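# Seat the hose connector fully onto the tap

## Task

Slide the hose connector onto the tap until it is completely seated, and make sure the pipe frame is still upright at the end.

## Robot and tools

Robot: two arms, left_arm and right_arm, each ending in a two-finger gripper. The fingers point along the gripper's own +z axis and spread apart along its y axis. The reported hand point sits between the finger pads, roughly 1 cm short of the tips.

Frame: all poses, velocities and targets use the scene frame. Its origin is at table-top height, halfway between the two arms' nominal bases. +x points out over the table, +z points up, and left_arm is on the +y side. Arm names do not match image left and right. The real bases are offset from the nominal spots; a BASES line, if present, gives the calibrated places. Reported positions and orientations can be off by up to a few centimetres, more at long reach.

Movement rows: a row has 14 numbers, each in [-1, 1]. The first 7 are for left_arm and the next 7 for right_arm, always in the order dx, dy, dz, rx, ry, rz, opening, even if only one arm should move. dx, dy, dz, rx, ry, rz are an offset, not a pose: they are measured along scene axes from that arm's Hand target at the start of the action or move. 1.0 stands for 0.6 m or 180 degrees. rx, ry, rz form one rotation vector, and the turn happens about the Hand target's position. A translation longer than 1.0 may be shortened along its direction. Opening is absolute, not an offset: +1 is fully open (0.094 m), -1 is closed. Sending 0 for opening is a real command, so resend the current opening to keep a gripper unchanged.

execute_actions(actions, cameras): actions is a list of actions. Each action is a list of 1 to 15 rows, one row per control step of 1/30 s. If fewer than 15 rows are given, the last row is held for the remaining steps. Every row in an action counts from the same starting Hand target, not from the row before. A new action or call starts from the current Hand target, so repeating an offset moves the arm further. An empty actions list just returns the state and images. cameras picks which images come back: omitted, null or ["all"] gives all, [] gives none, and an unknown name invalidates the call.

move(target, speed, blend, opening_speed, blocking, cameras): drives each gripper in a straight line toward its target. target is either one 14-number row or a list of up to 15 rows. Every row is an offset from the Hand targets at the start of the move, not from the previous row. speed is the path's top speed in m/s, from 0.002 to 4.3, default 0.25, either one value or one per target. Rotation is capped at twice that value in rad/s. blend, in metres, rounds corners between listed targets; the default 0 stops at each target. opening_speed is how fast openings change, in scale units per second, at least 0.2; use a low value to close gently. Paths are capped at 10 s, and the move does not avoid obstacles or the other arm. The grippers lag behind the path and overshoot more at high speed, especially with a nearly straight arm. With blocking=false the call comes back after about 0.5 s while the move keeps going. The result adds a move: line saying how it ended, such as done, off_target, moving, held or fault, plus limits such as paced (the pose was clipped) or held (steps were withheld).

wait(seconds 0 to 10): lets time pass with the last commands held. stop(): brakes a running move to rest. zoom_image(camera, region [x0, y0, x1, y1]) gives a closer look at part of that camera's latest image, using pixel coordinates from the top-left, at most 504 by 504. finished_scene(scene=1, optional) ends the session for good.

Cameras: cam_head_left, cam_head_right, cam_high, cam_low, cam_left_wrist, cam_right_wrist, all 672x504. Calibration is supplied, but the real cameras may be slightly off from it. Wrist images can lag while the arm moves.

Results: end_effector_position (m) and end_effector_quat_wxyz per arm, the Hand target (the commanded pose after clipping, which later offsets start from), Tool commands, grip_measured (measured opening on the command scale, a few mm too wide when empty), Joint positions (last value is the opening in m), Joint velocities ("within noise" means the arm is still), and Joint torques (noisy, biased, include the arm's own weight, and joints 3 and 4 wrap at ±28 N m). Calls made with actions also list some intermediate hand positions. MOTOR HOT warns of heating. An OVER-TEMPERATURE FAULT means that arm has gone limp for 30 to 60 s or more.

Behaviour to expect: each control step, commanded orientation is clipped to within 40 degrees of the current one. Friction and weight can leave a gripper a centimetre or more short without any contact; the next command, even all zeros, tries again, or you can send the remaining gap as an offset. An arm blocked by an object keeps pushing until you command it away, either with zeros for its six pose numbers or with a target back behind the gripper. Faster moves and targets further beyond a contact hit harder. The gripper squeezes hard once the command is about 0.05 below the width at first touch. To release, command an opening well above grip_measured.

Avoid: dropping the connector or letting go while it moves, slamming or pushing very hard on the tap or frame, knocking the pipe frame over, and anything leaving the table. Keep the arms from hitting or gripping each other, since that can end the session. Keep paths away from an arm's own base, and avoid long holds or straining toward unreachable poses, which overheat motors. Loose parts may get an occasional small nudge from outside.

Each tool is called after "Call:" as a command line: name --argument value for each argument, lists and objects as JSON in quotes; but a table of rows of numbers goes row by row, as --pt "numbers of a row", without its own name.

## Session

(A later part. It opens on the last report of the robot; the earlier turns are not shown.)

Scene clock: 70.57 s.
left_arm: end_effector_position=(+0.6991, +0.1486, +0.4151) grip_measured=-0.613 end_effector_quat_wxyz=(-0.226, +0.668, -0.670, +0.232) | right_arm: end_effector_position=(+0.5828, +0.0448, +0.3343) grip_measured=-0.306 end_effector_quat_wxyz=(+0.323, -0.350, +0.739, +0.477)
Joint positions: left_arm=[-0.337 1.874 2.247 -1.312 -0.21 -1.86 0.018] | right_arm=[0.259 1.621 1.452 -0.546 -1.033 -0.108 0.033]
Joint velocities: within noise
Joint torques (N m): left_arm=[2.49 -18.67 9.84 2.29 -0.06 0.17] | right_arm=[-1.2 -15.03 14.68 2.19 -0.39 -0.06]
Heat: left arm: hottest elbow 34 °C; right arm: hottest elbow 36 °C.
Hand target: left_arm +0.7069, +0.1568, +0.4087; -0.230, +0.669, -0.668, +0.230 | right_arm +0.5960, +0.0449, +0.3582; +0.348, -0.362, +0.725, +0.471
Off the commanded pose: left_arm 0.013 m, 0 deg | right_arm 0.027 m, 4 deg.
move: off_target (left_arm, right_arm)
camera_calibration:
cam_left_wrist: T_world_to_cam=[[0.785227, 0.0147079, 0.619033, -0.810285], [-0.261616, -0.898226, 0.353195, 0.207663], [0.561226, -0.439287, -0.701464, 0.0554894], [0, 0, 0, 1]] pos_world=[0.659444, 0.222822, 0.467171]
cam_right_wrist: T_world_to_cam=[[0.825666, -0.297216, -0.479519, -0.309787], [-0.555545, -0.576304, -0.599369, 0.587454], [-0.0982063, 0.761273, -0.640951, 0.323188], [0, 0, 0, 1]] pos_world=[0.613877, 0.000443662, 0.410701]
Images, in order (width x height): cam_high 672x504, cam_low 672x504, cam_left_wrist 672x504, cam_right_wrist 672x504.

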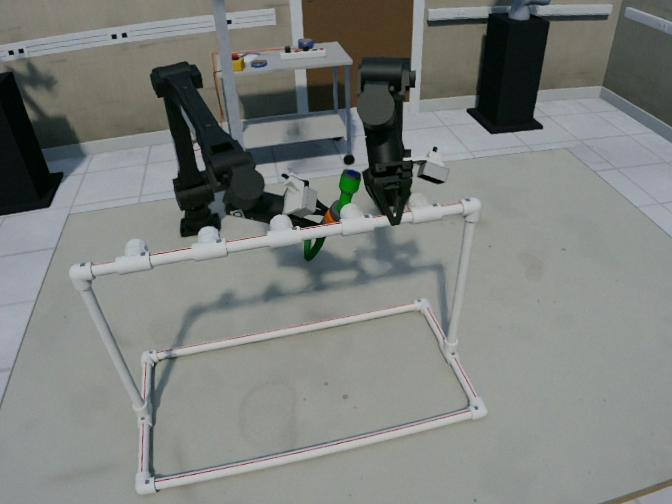

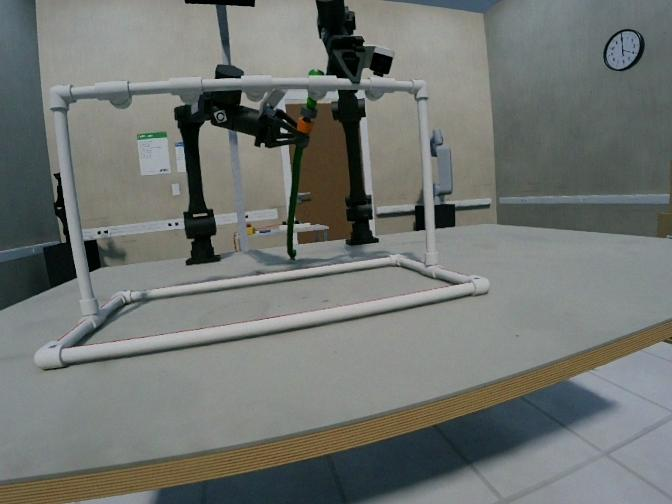

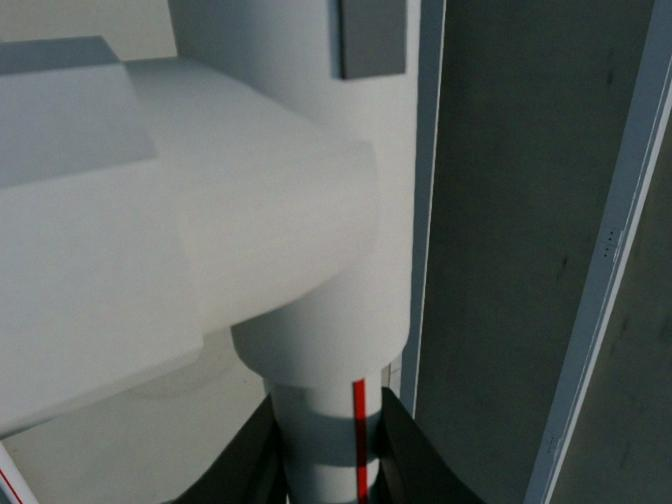

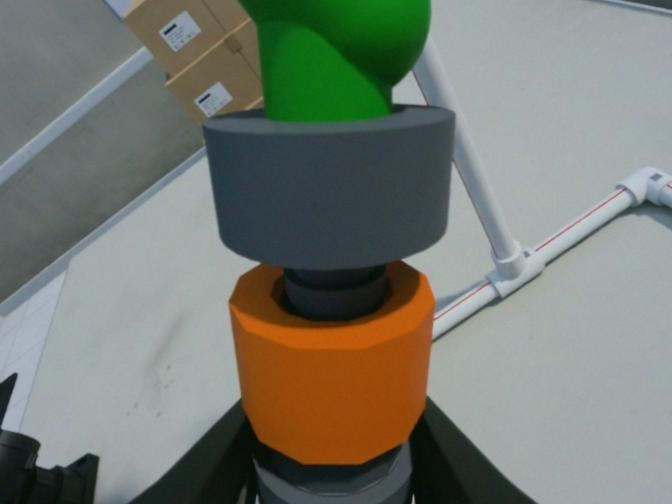

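Call:
zoom_image --camera "cam_low" --region '[270, 90, 350, 170]'

Call:
wait --seconds 0.1

Call:
zoom_image --camera "cam_head_left" --region '[235, 100, 295, 170]'

Call:
zoom_image --camera "cam_head_right" --region '[230, 105, 290, 175]'

Scaled by 6.300 from the camera's 672x504 image, which has a finer 960x720 frame.

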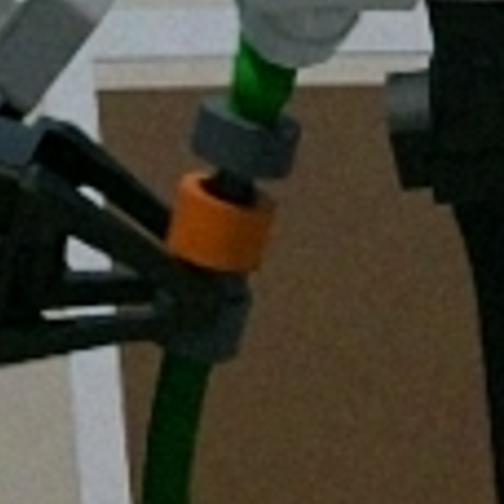

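Scene clock: 70.90 s.
left_arm: end_effector_position=(+0.6991, +0.1486, +0.4151) grip_measured=-0.613 end_effector_quat_wxyz=(-0.226, +0.668, -0.670, +0.232) | right_arm: end_effector_position=(+0.5828, +0.0448, +0.3343) grip_measured=-0.306 end_effector_quat_wxyz=(+0.323, -0.350, +0.739, +0.477)
Joint positions: left_arm=[-0.337 1.874 2.247 -1.312 -0.21 -1.86 0.018] | right_arm=[0.259 1.621 1.452 -0.546 -1.033 -0.108 0.033]
Joint velocities: within noise
Joint torques (N m): left_arm=[2.43 -18.78 9.84 2.26 -0.05 0.18] | right_arm=[-1.2 -15.09 14.63 2.17 -0.39 -0.06]
Heat: left arm: hottest elbow 34 °C; right arm: hottest elbow 37 °C.
Hand target: left_arm +0.7069, +0.1568, +0.4087; -0.230, +0.669, -0.668, +0.230 | right_arm +0.5960, +0.0449, +0.3582; +0.348, -0.362, +0.725, +0.471
Tool commands: left_gripper/opening=-0.75 right_gripper/opening=-0.5
Off the commanded pose: left_arm 0.013 m, 0 deg | right_arm 0.027 m, 4 deg.
wait: 0.10 s; at rest from the start
camera_calibration:
cam_left_wrist: T_world_to_cam=[[0.785222, 0.0150216, 0.619032, -0.810351], [-0.261398, -0.89822, 0.353371, 0.207436], [0.561336, -0.439289, -0.701376, 0.0553759], [0, 0, 0, 1]] pos_world=[0.659444, 0.222822, 0.467171]
cam_right_wrist: T_world_to_cam=[[0.825666, -0.297216, -0.479519, -0.309787], [-0.555545, -0.576304, -0.599369, 0.587454], [-0.0982063, 0.761273, -0.640951, 0.323188], [0, 0, 0, 1]] pos_world=[0.613877, 0.000443662, 0.410701]

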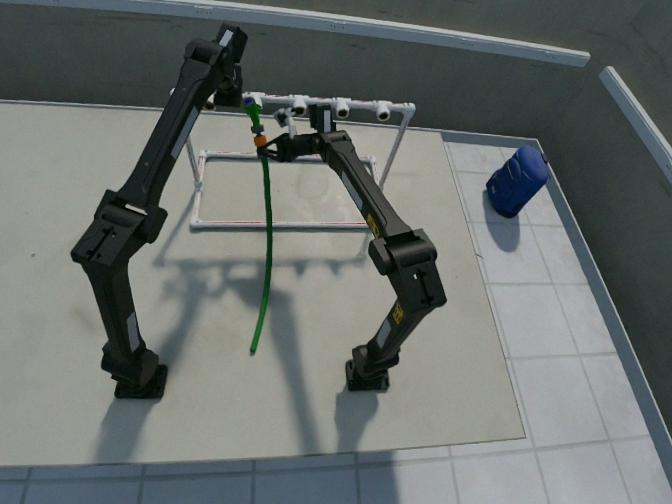

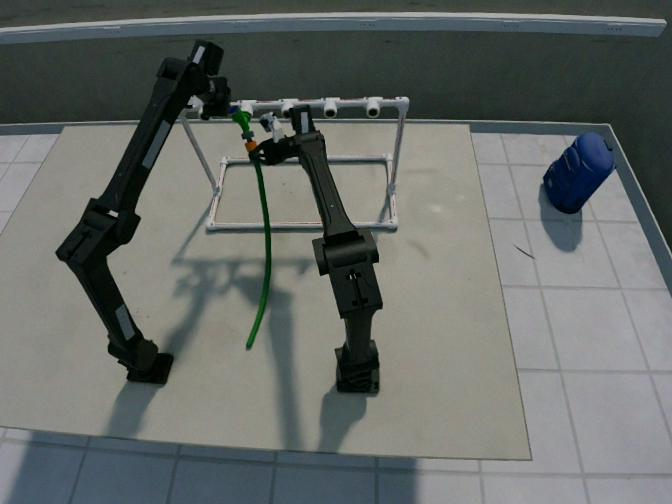

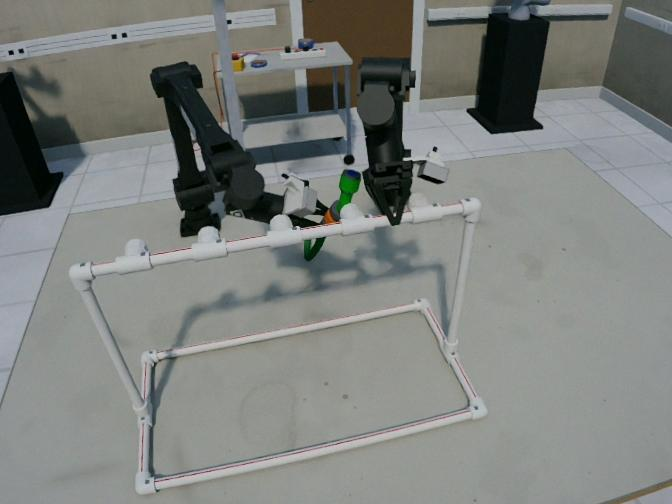

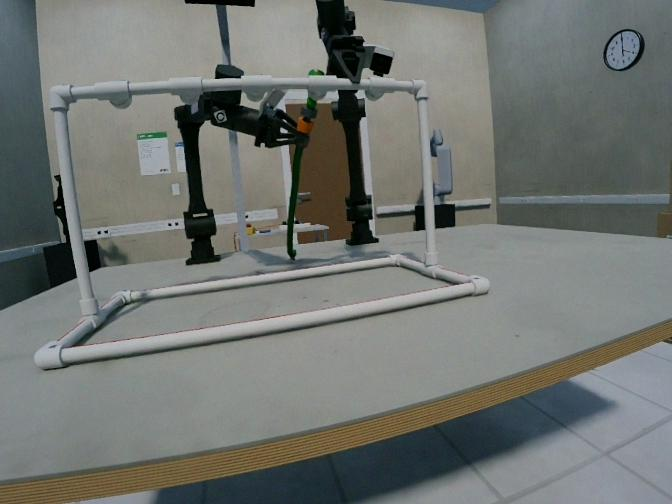

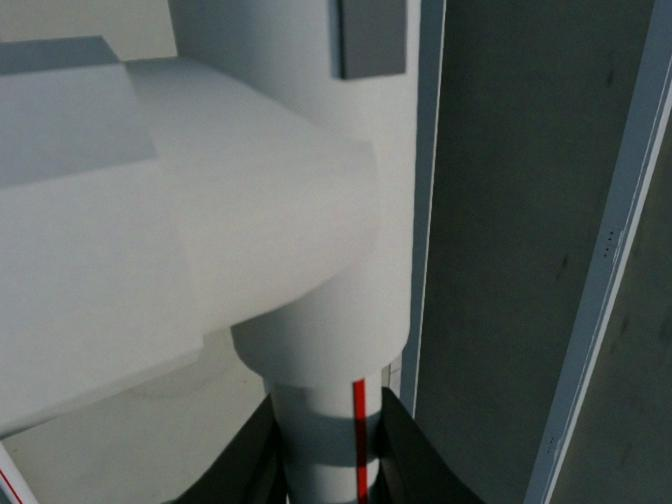

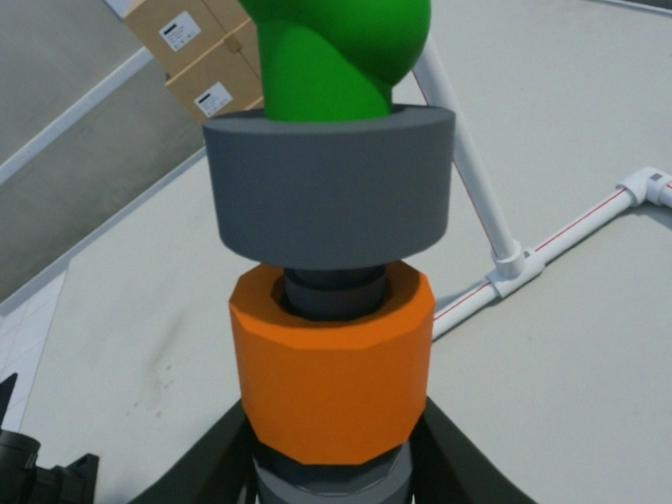

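Scaled by 7.200 from the camera's 672x504 image, which has a finer 960x720 frame.

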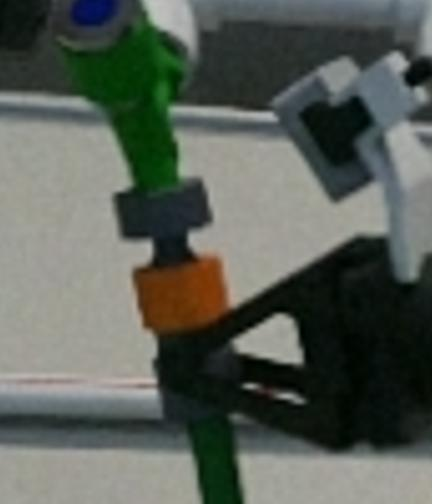

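Scaled by 7.200 from the camera's 672x504 image, which has a finer 960x720 frame.

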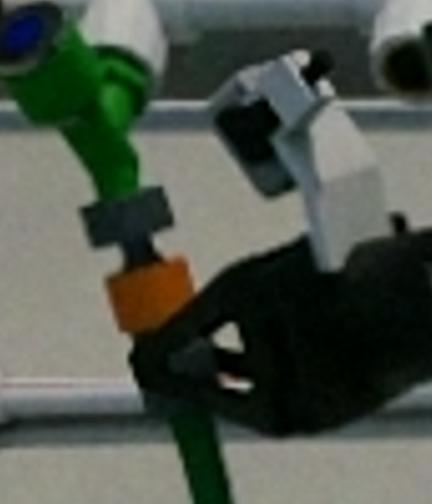

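Call:
move --pt "0 0 0 0 0 0 -0.75 0.009 0.0033 0.0137 0 0 0 -0.6" --speed 0.04 --cameras '["cam_low","cam_left_wrist","cam_head_left","cam_right_wrist"]'

Call:
zoom_image --camera "cam_low" --region '[270, 90, 350, 170]'

Call:
zoom_image --camera "cam_head_left" --region '[235, 100, 295, 170]'

Scene clock: 71.97 s.
left_arm: end_effector_position=(+0.6992, +0.1485, +0.4152) grip_measured=-0.614 end_effector_quat_wxyz=(-0.226, +0.668, -0.670, +0.233) | right_arm: end_effector_position=(+0.5851, +0.0454, +0.3356) grip_measured=-0.306 end_effector_quat_wxyz=(+0.321, -0.349, +0.739, +0.478)
Joint positions: left_arm=[-0.337 1.874 2.247 -1.312 -0.21 -1.86 0.018] | right_arm=[0.259 1.628 1.464 -0.556 -1.033 -0.108 0.033]
Joint velocities: within noise
Joint torques (N m): left_arm=[2.61 -18.78 9.85 2.28 -0.06 0.18] | right_arm=[-1.32 -14.92 16.35 1.55 -0.38 -0.04]
Heat: left arm: hottest elbow 34 °C; right arm: hottest elbow 37 °C.
Hand target: left_arm +0.7069, +0.1569, +0.4088; -0.230, +0.669, -0.668, +0.230 | right_arm +0.6013, +0.0469, +0.3665; +0.347, -0.362, +0.725, +0.472
Off the commanded pose: left_arm 0.013 m, 0 deg | right_arm 0.035 m, 4 deg.
move: off_target (left_arm, right_arm)
camera_calibration:
cam_left_wrist: T_world_to_cam=[[0.785, 0.0151091, 0.619312, -0.810432], [-0.261507, -0.898185, 0.353381, 0.207521], [0.561596, -0.439358, -0.701124, 0.0550457], [0, 0, 0, 1]] pos_world=[0.659544, 0.222822, 0.46717]
cam_right_wrist: T_world_to_cam=[[0.824288, -0.297572, -0.481663, -0.309235], [-0.557247, -0.57685, -0.59726, 0.590262], [-0.100119, 0.76072, -0.641312, 0.325127], [0, 0, 0, 1]] pos_world=[0.616372, 0.00114215, 0.412101]
Images, in order (width x height): cam_head_left 672x504, cam_low 672x504, cam_left_wrist 672x504, cam_right_wrist 672x504.

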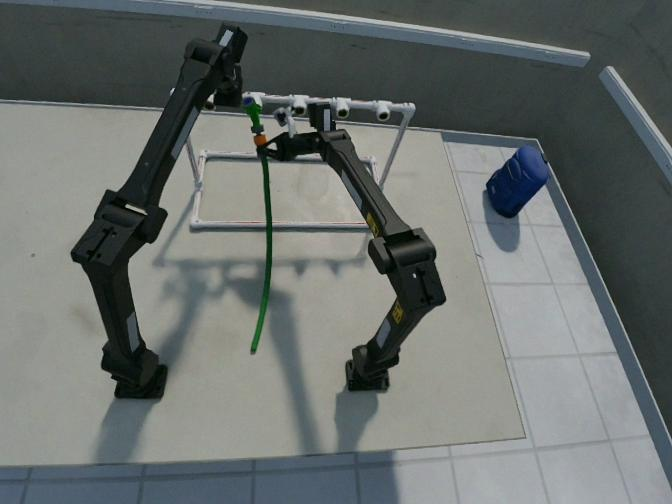

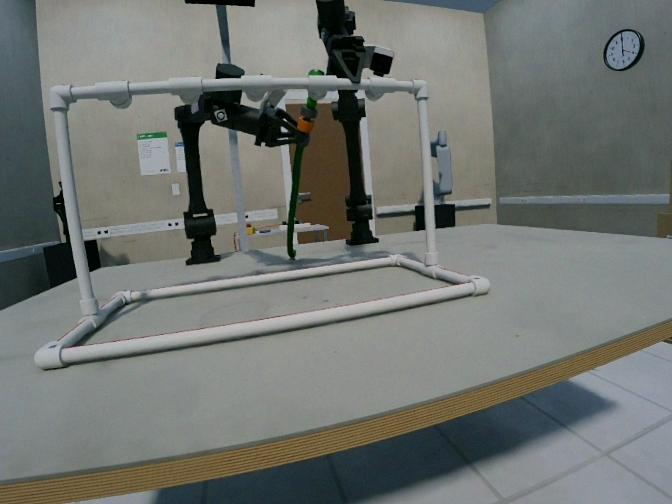

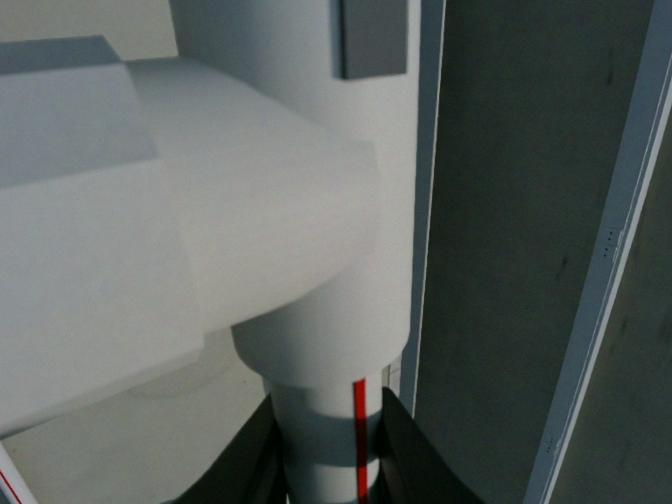

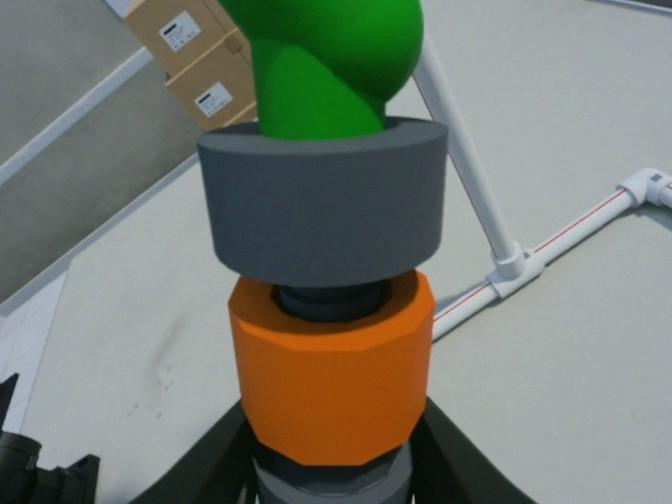

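Scaled by 6.300 from the camera's 672x504 image, which has a finer 960x720 frame.

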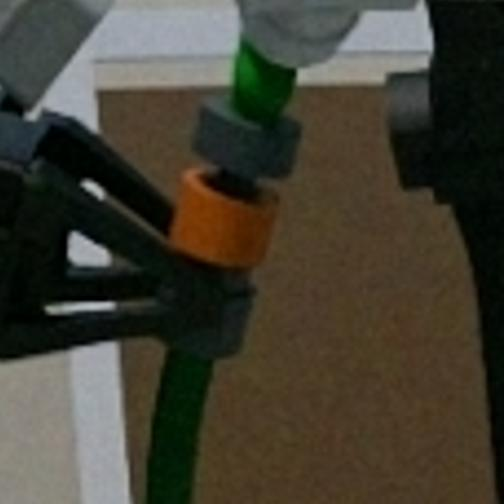

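Scaled by 7.200 from the camera's 672x504 image, which has a finer 960x720 frame.

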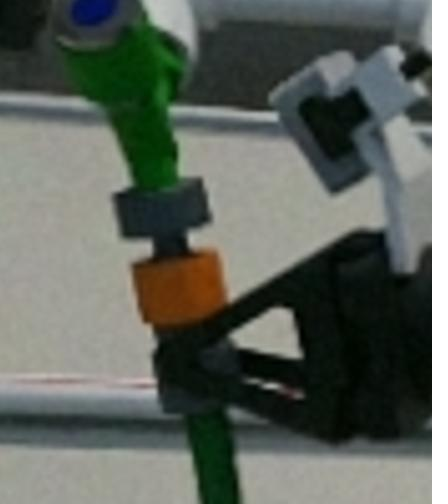

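Call:
move --pt "0 0 0 0 0 0 -0.75 0.006 0.0033 0.018 0 0 0 -0.7" --speed 0.04 --cameras '["cam_low","cam_left_wrist","cam_head_left","cam_right_wrist"]'

Call:
zoom_image --camera "cam_low" --region '[270, 90, 350, 170]'

Call:
zoom_image --camera "cam_head_left" --region '[235, 100, 295, 170]'

Scene clock: 73.23 s.
left_arm: end_effector_position=(+0.7002, +0.1480, +0.4160) grip_measured=-0.614 end_effector_quat_wxyz=(-0.227, +0.667, -0.669, +0.235) | right_arm: end_effector_position=(+0.5867, +0.0461, +0.3364) grip_measured=-0.306 end_effector_quat_wxyz=(+0.314, -0.347, +0.743, +0.478)
Joint positions: left_arm=[-0.337 1.874 2.247 -1.306 -0.209 -1.86 0.018] | right_arm=[0.259 1.637 1.484 -0.588 -1.033 -0.113 0.033]
Joint velocities: within noise
Joint torques (N m): left_arm=[2.61 -18.73 9.88 2.03 -0.09 0.18] | right_arm=[-1.2 -15.5 17.47 1.96 -0.34 0.04]
Heat: left arm: hottest elbow 34 °C; right arm: hottest elbow 37 °C.
Hand target: left_arm +0.7069, +0.1567, +0.4088; -0.230, +0.669, -0.668, +0.230 | right_arm +0.6049, +0.0489, +0.3774; +0.348, -0.362, +0.725, +0.471
Off the commanded pose: left_arm 0.013 m, 1 deg | right_arm 0.045 m, 5 deg.
move: off_target (left_arm, right_arm)
camera_calibration:
cam_left_wrist: T_world_to_cam=[[0.781836, 0.0163909, 0.623269, -0.811253], [-0.263721, -0.897132, 0.354408, 0.20796], [0.564963, -0.441458, -0.697088, 0.0511069], [0, 0, 0, 1]] pos_world=[0.660237, 0.222427, 0.467552]
cam_right_wrist: T_world_to_cam=[[0.817104, -0.299014, -0.492881, -0.301927], [-0.565522, -0.581735, -0.58461, 0.592763], [-0.11192, 0.756423, -0.644437, 0.333437], [0, 0, 0, 1]] pos_world=[0.619245, 0.00233123, 0.4126]
Images, in order (width x height): cam_head_left 672x504, cam_low 672x504, cam_left_wrist 672x504, cam_right_wrist 672x504.

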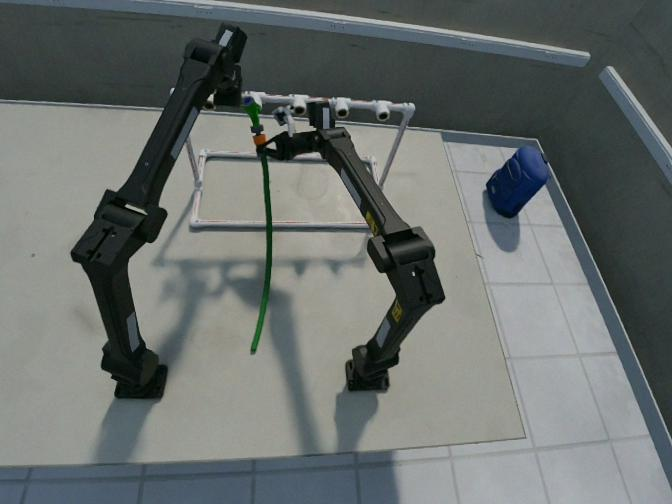

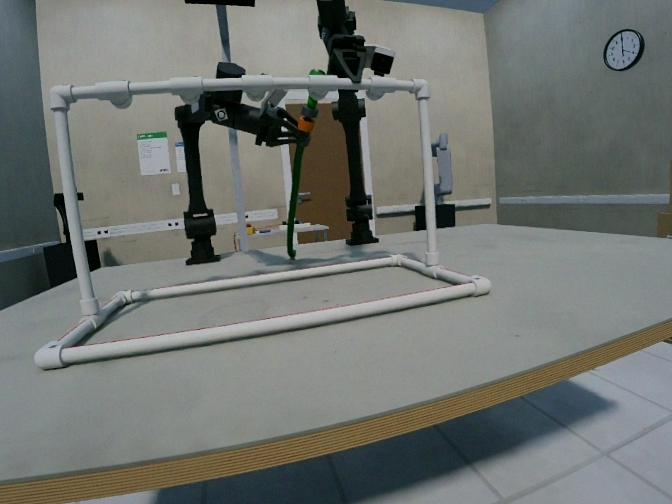

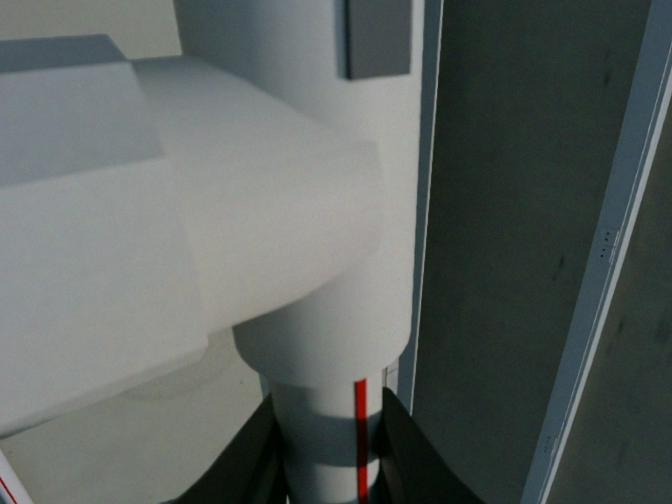

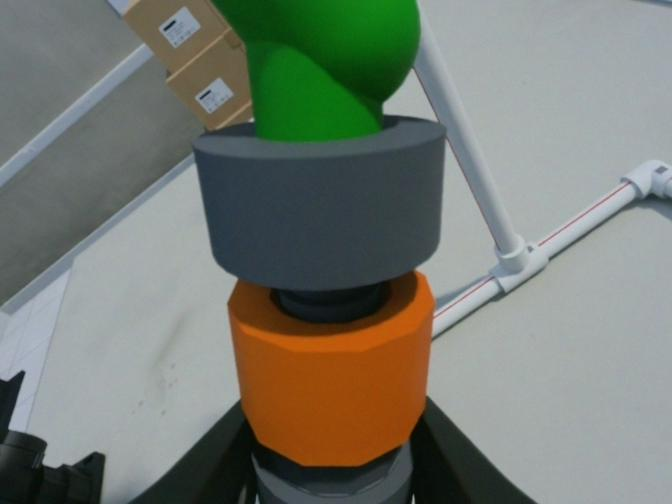

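Scaled by 6.300 from the camera's 672x504 image, which has a finer 960x720 frame.

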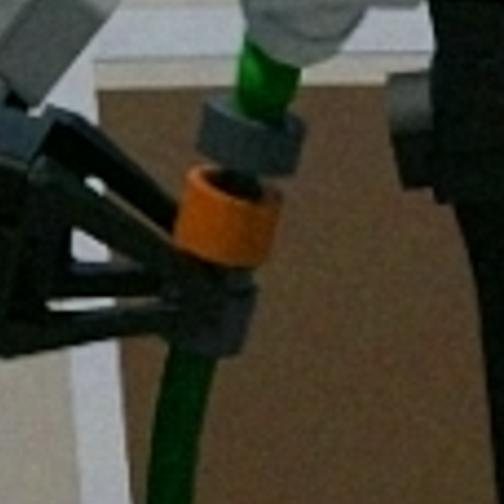

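Scaled by 7.200 from the camera's 672x504 image, which has a finer 960x720 frame.

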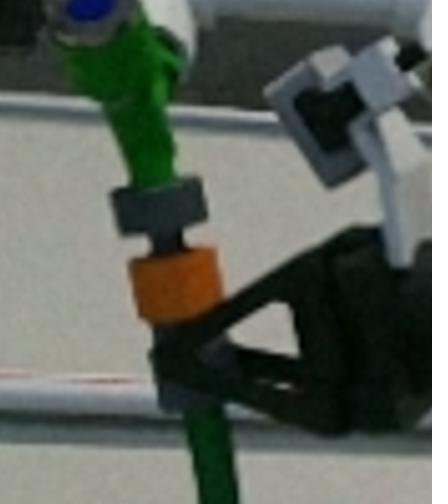

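Call:
move --pt "-0.022 -0.0085 -0.034 0 0 0 -0.9 0.027 0.010 0.041 0 -0.02 0 -0.9" --speed 0.04 --cameras '["cam_low","cam_left_wrist","cam_head_left","cam_right_wrist"]'

Call:
zoom_image --camera "cam_low" --region '[270, 90, 350, 170]'

Call:
zoom_image --camera "cam_head_left" --region '[235, 100, 295, 170]'

Scene clock: 75.37 s.
left_arm: end_effector_position=(+0.7031, +0.1557, +0.4119) grip_measured=-0.614 end_effector_quat_wxyz=(-0.246, +0.668, -0.655, +0.254) | right_arm: end_effector_position=(+0.5932, +0.0531, +0.3388) grip_measured=-0.306 end_effector_quat_wxyz=(+0.313, -0.357, +0.741, +0.475)
Joint positions: left_arm=[-0.329 1.824 2.139 -1.194 -0.226 -1.861 0.018] | right_arm=[0.268 1.662 1.528 -0.621 -1.029 -0.14 0.033]
Joint velocities: within noise
Joint torques (N m): left_arm=[0.73 -18.9 7.36 0.58 0.25 0.07] | right_arm=[-1.79 -16.56 19.95 2.65 -0.02 0.08]
Heat: left arm: hottest elbow 34 °C; right arm: hottest elbow 38 °C.
Hand target: left_arm +0.6938, +0.1517, +0.3885; -0.230, +0.669, -0.668, +0.230 | right_arm +0.6211, +0.0549, +0.4020; +0.370, -0.376, +0.714, +0.460
Off the commanded pose: left_arm 0.026 m, 4 deg | right_arm 0.069 m, 8 deg.
move: off_target (left_arm, right_arm)
camera_calibration:
cam_left_wrist: T_world_to_cam=[[0.745839, 0.0350331, 0.665205, -0.80596], [-0.266111, -0.899799, 0.345756, 0.222735], [0.610663, -0.434896, -0.661782, 0.00236078], [0, 0, 0, 1]] pos_world=[0.658947, 0.229678, 0.460679]
cam_right_wrist: T_world_to_cam=[[0.827557, -0.291809, -0.47958, -0.315028], [-0.549464, -0.596127, -0.585425, 0.593548], [-0.115058, 0.747984, -0.653667, 0.335817], [0, 0, 0, 1]] pos_world=[0.625475, 0.0107164, 0.415909]
Images, in order (width x height): cam_head_left 672x504, cam_low 672x504, cam_left_wrist 672x504, cam_right_wrist 672x504.

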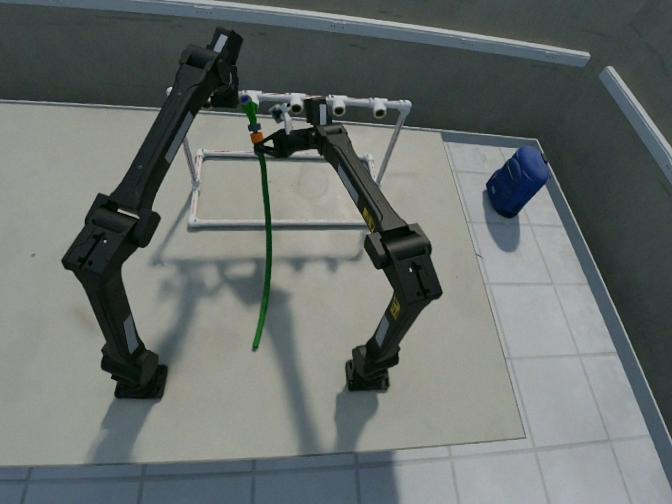

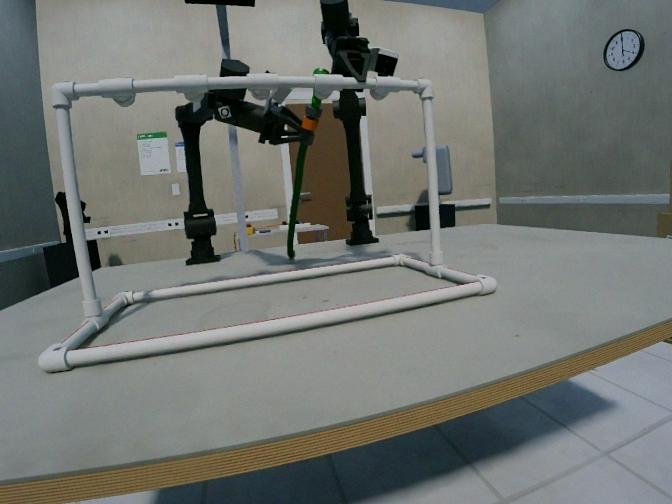

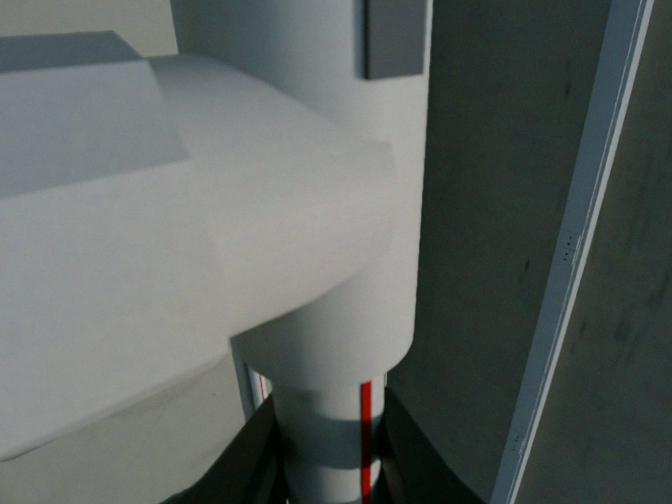

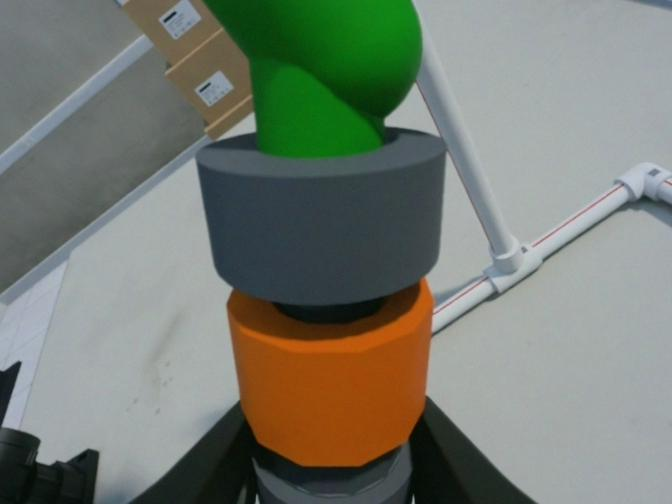

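Scaled by 6.300 from the camera's 672x504 image, which has a finer 960x720 frame.

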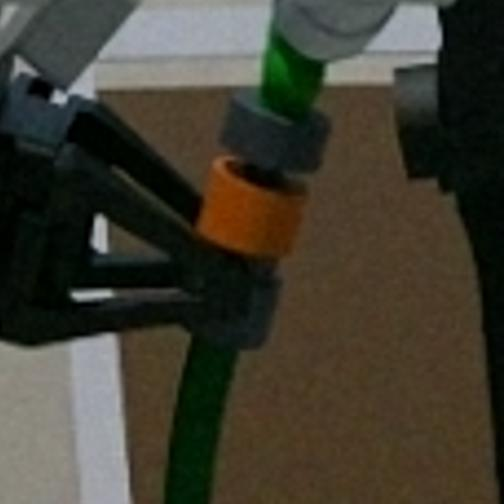

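Scaled by 7.200 from the camera's 672x504 image, which has a finer 960x720 frame.

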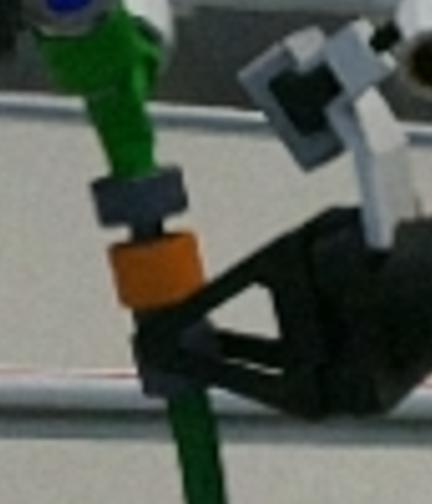

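Call:
move --pt "-0.027 -0.027 -0.041 0 0 0 -0.9 0.027 0.005 0.047 0.011 -0.008 0 -0.9" --speed 0.04 --cameras '["cam_low","cam_left_wrist","cam_head_left","cam_right_wrist"]'

Call:
zoom_image --camera "cam_low" --region '[270, 90, 350, 170]'

Call:
zoom_image --camera "cam_head_left" --region '[235, 100, 295, 170]'

Scene clock: 77.07 s.
left_arm: end_effector_position=(+0.7005, +0.1644, +0.4095) grip_measured=-0.614 end_effector_quat_wxyz=(-0.267, +0.675, -0.633, +0.268) | right_arm: end_effector_position=(+0.5959, +0.0586, +0.3394) grip_measured=-0.306 end_effector_quat_wxyz=(+0.310, -0.362, +0.734, +0.483)
Joint positions: left_arm=[-0.328 1.772 2.034 -1.094 -0.265 -1.884 0.018] | right_arm=[0.272 1.681 1.548 -0.621 -1.05 -0.141 0.033]
Joint velocities: within noise
Joint torques (N m): left_arm=[-2.37 -17.61 5.87 -0.54 0.96 0.03] | right_arm=[-2.55 -17.38 23.31 3.36 -0.01 0.41]
Heat: left arm: hottest elbow 34 °C; right arm: hottest elbow 39 °C.
Hand target: left_arm +0.6775, +0.1355, +0.3638; -0.230, +0.669, -0.668, +0.230 | right_arm +0.6374, +0.0579, +0.4299; +0.385, -0.376, +0.701, +0.467
Off the commanded pose: left_arm 0.059 m, 7 deg | right_arm 0.100 m, 10 deg.
move: off_target (left_arm, right_arm)
camera_calibration:
cam_left_wrist: T_world_to_cam=[[0.705827, 0.070042, 0.704913, -0.796751], [-0.245581, -0.909193, 0.33624, 0.221673], [0.664453, -0.41044, -0.624532, -0.0509222], [0, 0, 0, 1]] pos_world=[0.650643, 0.236449, 0.455303]
cam_right_wrist: T_world_to_cam=[[0.832269, -0.268211, -0.485172, -0.317691], [-0.538535, -0.598852, -0.592753, 0.594735], [-0.131563, 0.754612, -0.642847, 0.33819], [0, 0, 0, 1]] pos_world=[0.629183, 0.0157474, 0.415801]
Images, in order (width x height): cam_head_left 672x504, cam_low 672x504, cam_left_wrist 672x504, cam_right_wrist 672x504.

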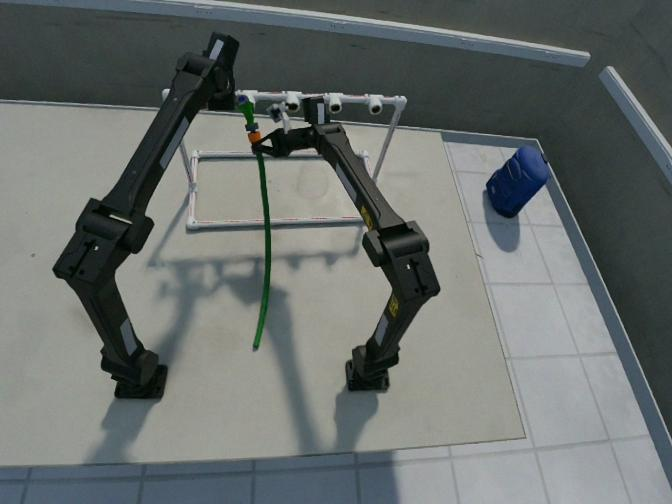

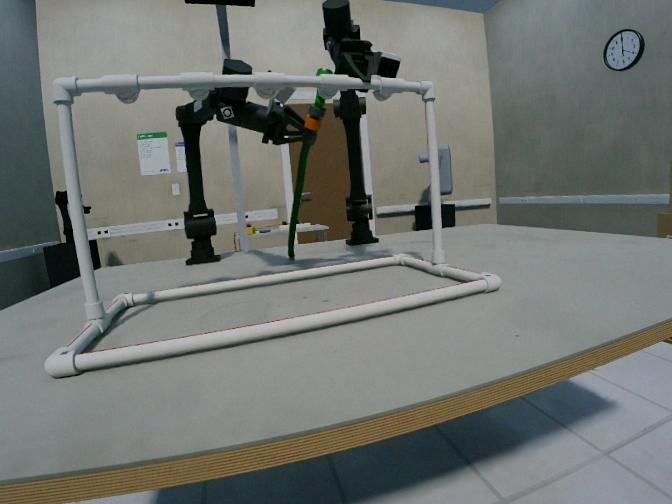

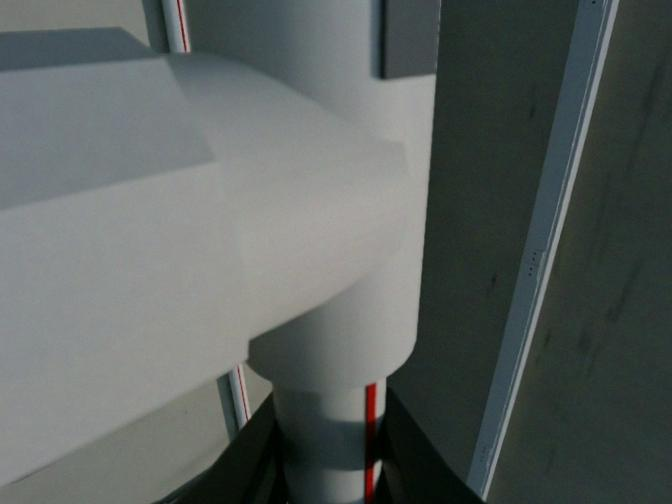

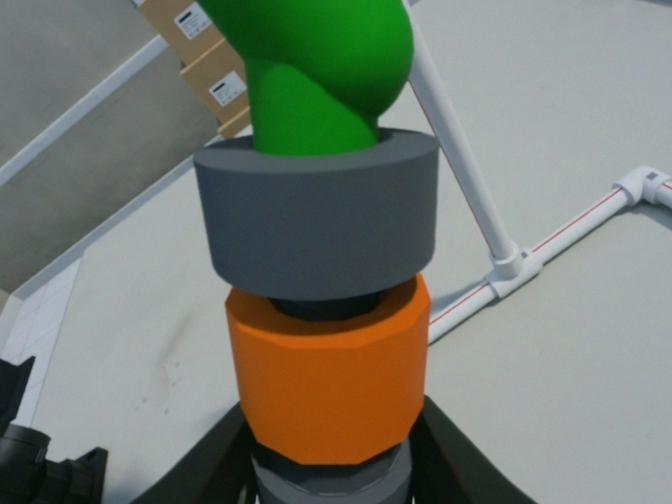

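Scaled by 6.300 from the camera's 672x504 image, which has a finer 960x720 frame.

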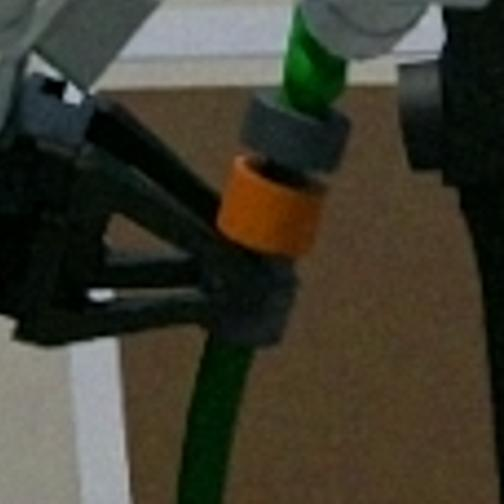

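Scaled by 7.200 from the camera's 672x504 image, which has a finer 960x720 frame.

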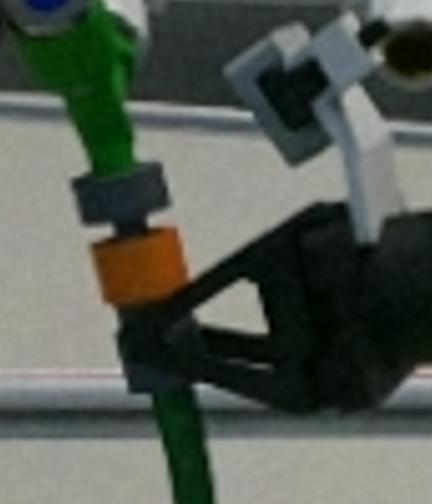

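Call:
zoom_image --camera "cam_right_wrist" --region '[200, 230, 460, 380]'

Call:
zoom_image --camera "cam_low" --region '[298, 100, 334, 152]'

Call:
zoom_image --camera "cam_head_left" --region '[242, 115, 267, 160]'

Scaled by 1.938 from the camera's 672x504 image, which has a finer 960x720 frame.

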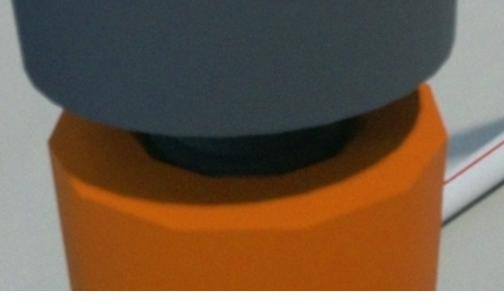

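Scaled by 9.692 from the camera's 672x504 image, which has a finer 960x720 frame.

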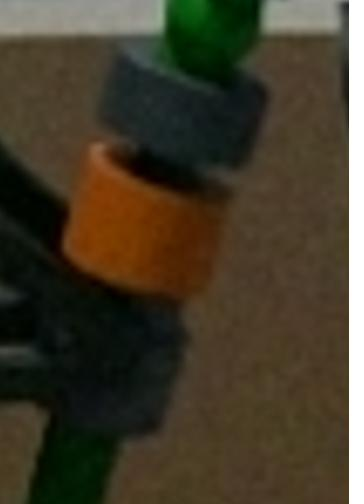

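Scaled by 11.200 from the camera's 672x504 image, which has a finer 960x720 frame.

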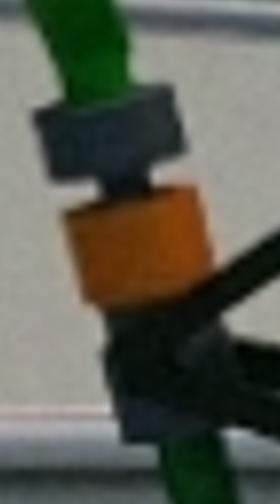

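Call:
move --pt "-0.02 -0.037 -0.033 0 0 0 -0.9 0.025 0.014 0.047 0 -0.008 0 -0.9" --speed 0.04 --cameras '["cam_low","cam_left_wrist","cam_head_left","cam_right_wrist"]'

Call:
zoom_image --camera "cam_low" --region '[298, 90, 346, 152]'

Call:
zoom_image --camera "cam_head_left" --region '[235, 100, 275, 160]'

Scene clock: 79.97 s.
left_arm: end_effector_position=(+0.6996, +0.1724, +0.4077) grip_measured=-0.614 end_effector_quat_wxyz=(-0.285, +0.687, -0.610, +0.274) | right_arm: end_effector_position=(+0.6019, +0.0629, +0.3417) grip_measured=-0.306 end_effector_quat_wxyz=(+0.295, -0.359, +0.741, +0.485)
Joint positions: left_arm=[-0.328 1.745 1.976 -1.036 -0.309 -1.917 0.018] | right_arm=[0.277 1.71 1.604 -0.688 -1.048 -0.15 0.033]
Joint velocities: within noise
Joint torques (N m): left_arm=[-5.71 -16.5 4.79 -1.18 1.73 0.02] | right_arm=[-2.49 -18.9 25.98 4.12 0.18 0.48]
Heat: left arm: hottest elbow 34 °C; right arm: hottest elbow 40 °C.
Hand target: left_arm +0.6655, +0.1133, +0.3439; -0.230, +0.669, -0.668, +0.230 | right_arm +0.6524, +0.0662, +0.4583; +0.394, -0.382, +0.696, +0.463
Off the commanded pose: left_arm 0.093 m, 11 deg | right_arm 0.127 m, 13 deg.
move: off_target (left_arm, right_arm)
camera_calibration:
cam_left_wrist: T_world_to_cam=[[0.674319, 0.108019, 0.730497, -0.790298], [-0.209787, -0.920459, 0.329763, 0.208952], [0.708013, -0.375615, -0.598022, -0.0953551], [0, 0, 0, 1]] pos_world=[0.644262, 0.241882, 0.451381]
cam_right_wrist: T_world_to_cam=[[0.819291, -0.2699, -0.505882, -0.305344], [-0.551995, -0.609975, -0.568535, 0.602456], [-0.155128, 0.74504, -0.64873, 0.354002], [0, 0, 0, 1]] pos_world=[0.637634, 0.0213247, 0.417701]
Images, in order (width x height): cam_head_left 672x504, cam_low 672x504, cam_left_wrist 672x504, cam_right_wrist 672x504.

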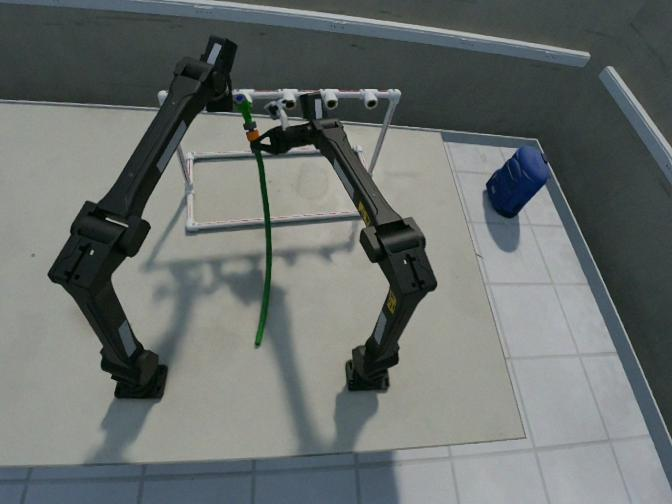

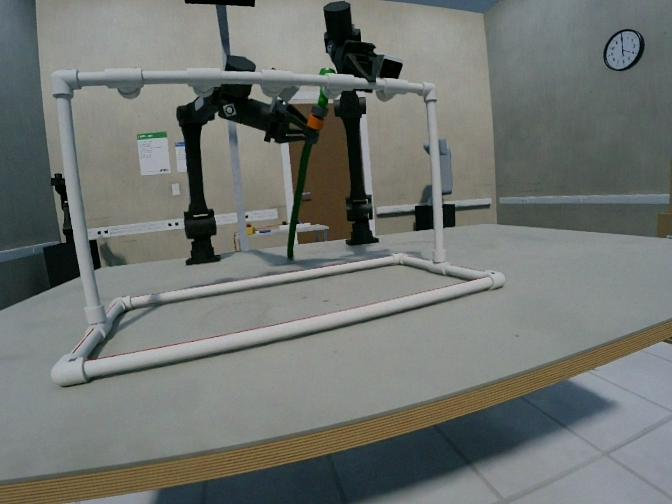

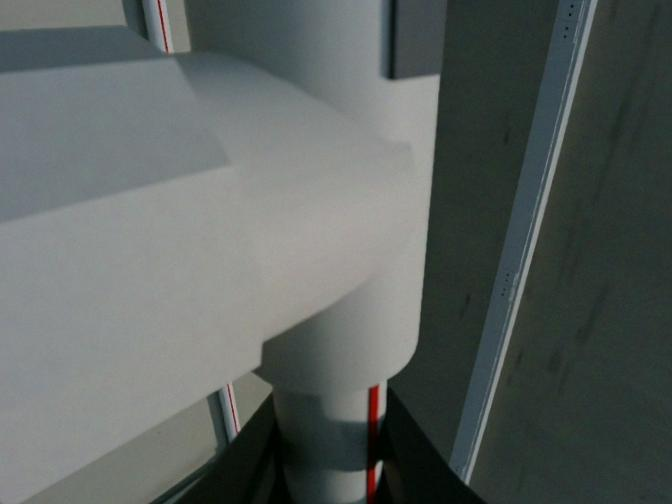

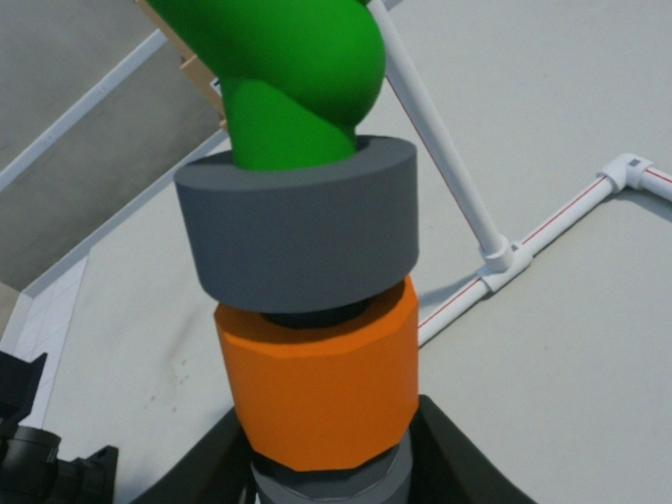

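Scaled by 8.129 from the camera's 672x504 image, which has a finer 960x720 frame.

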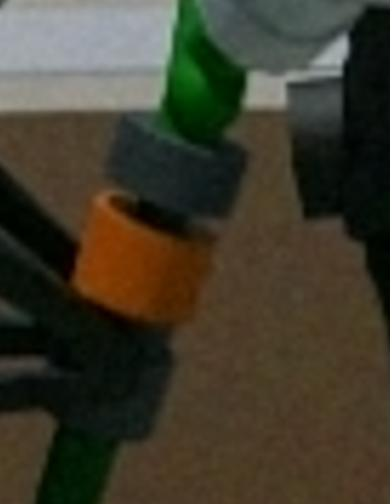

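Scaled by 8.400 from the camera's 672x504 image, which has a finer 960x720 frame.

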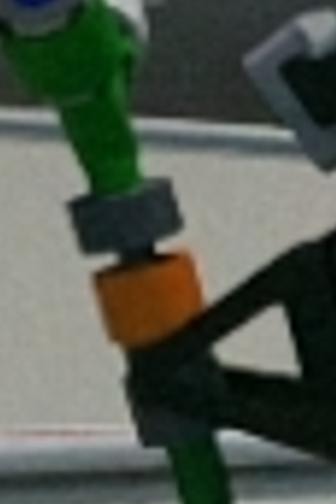

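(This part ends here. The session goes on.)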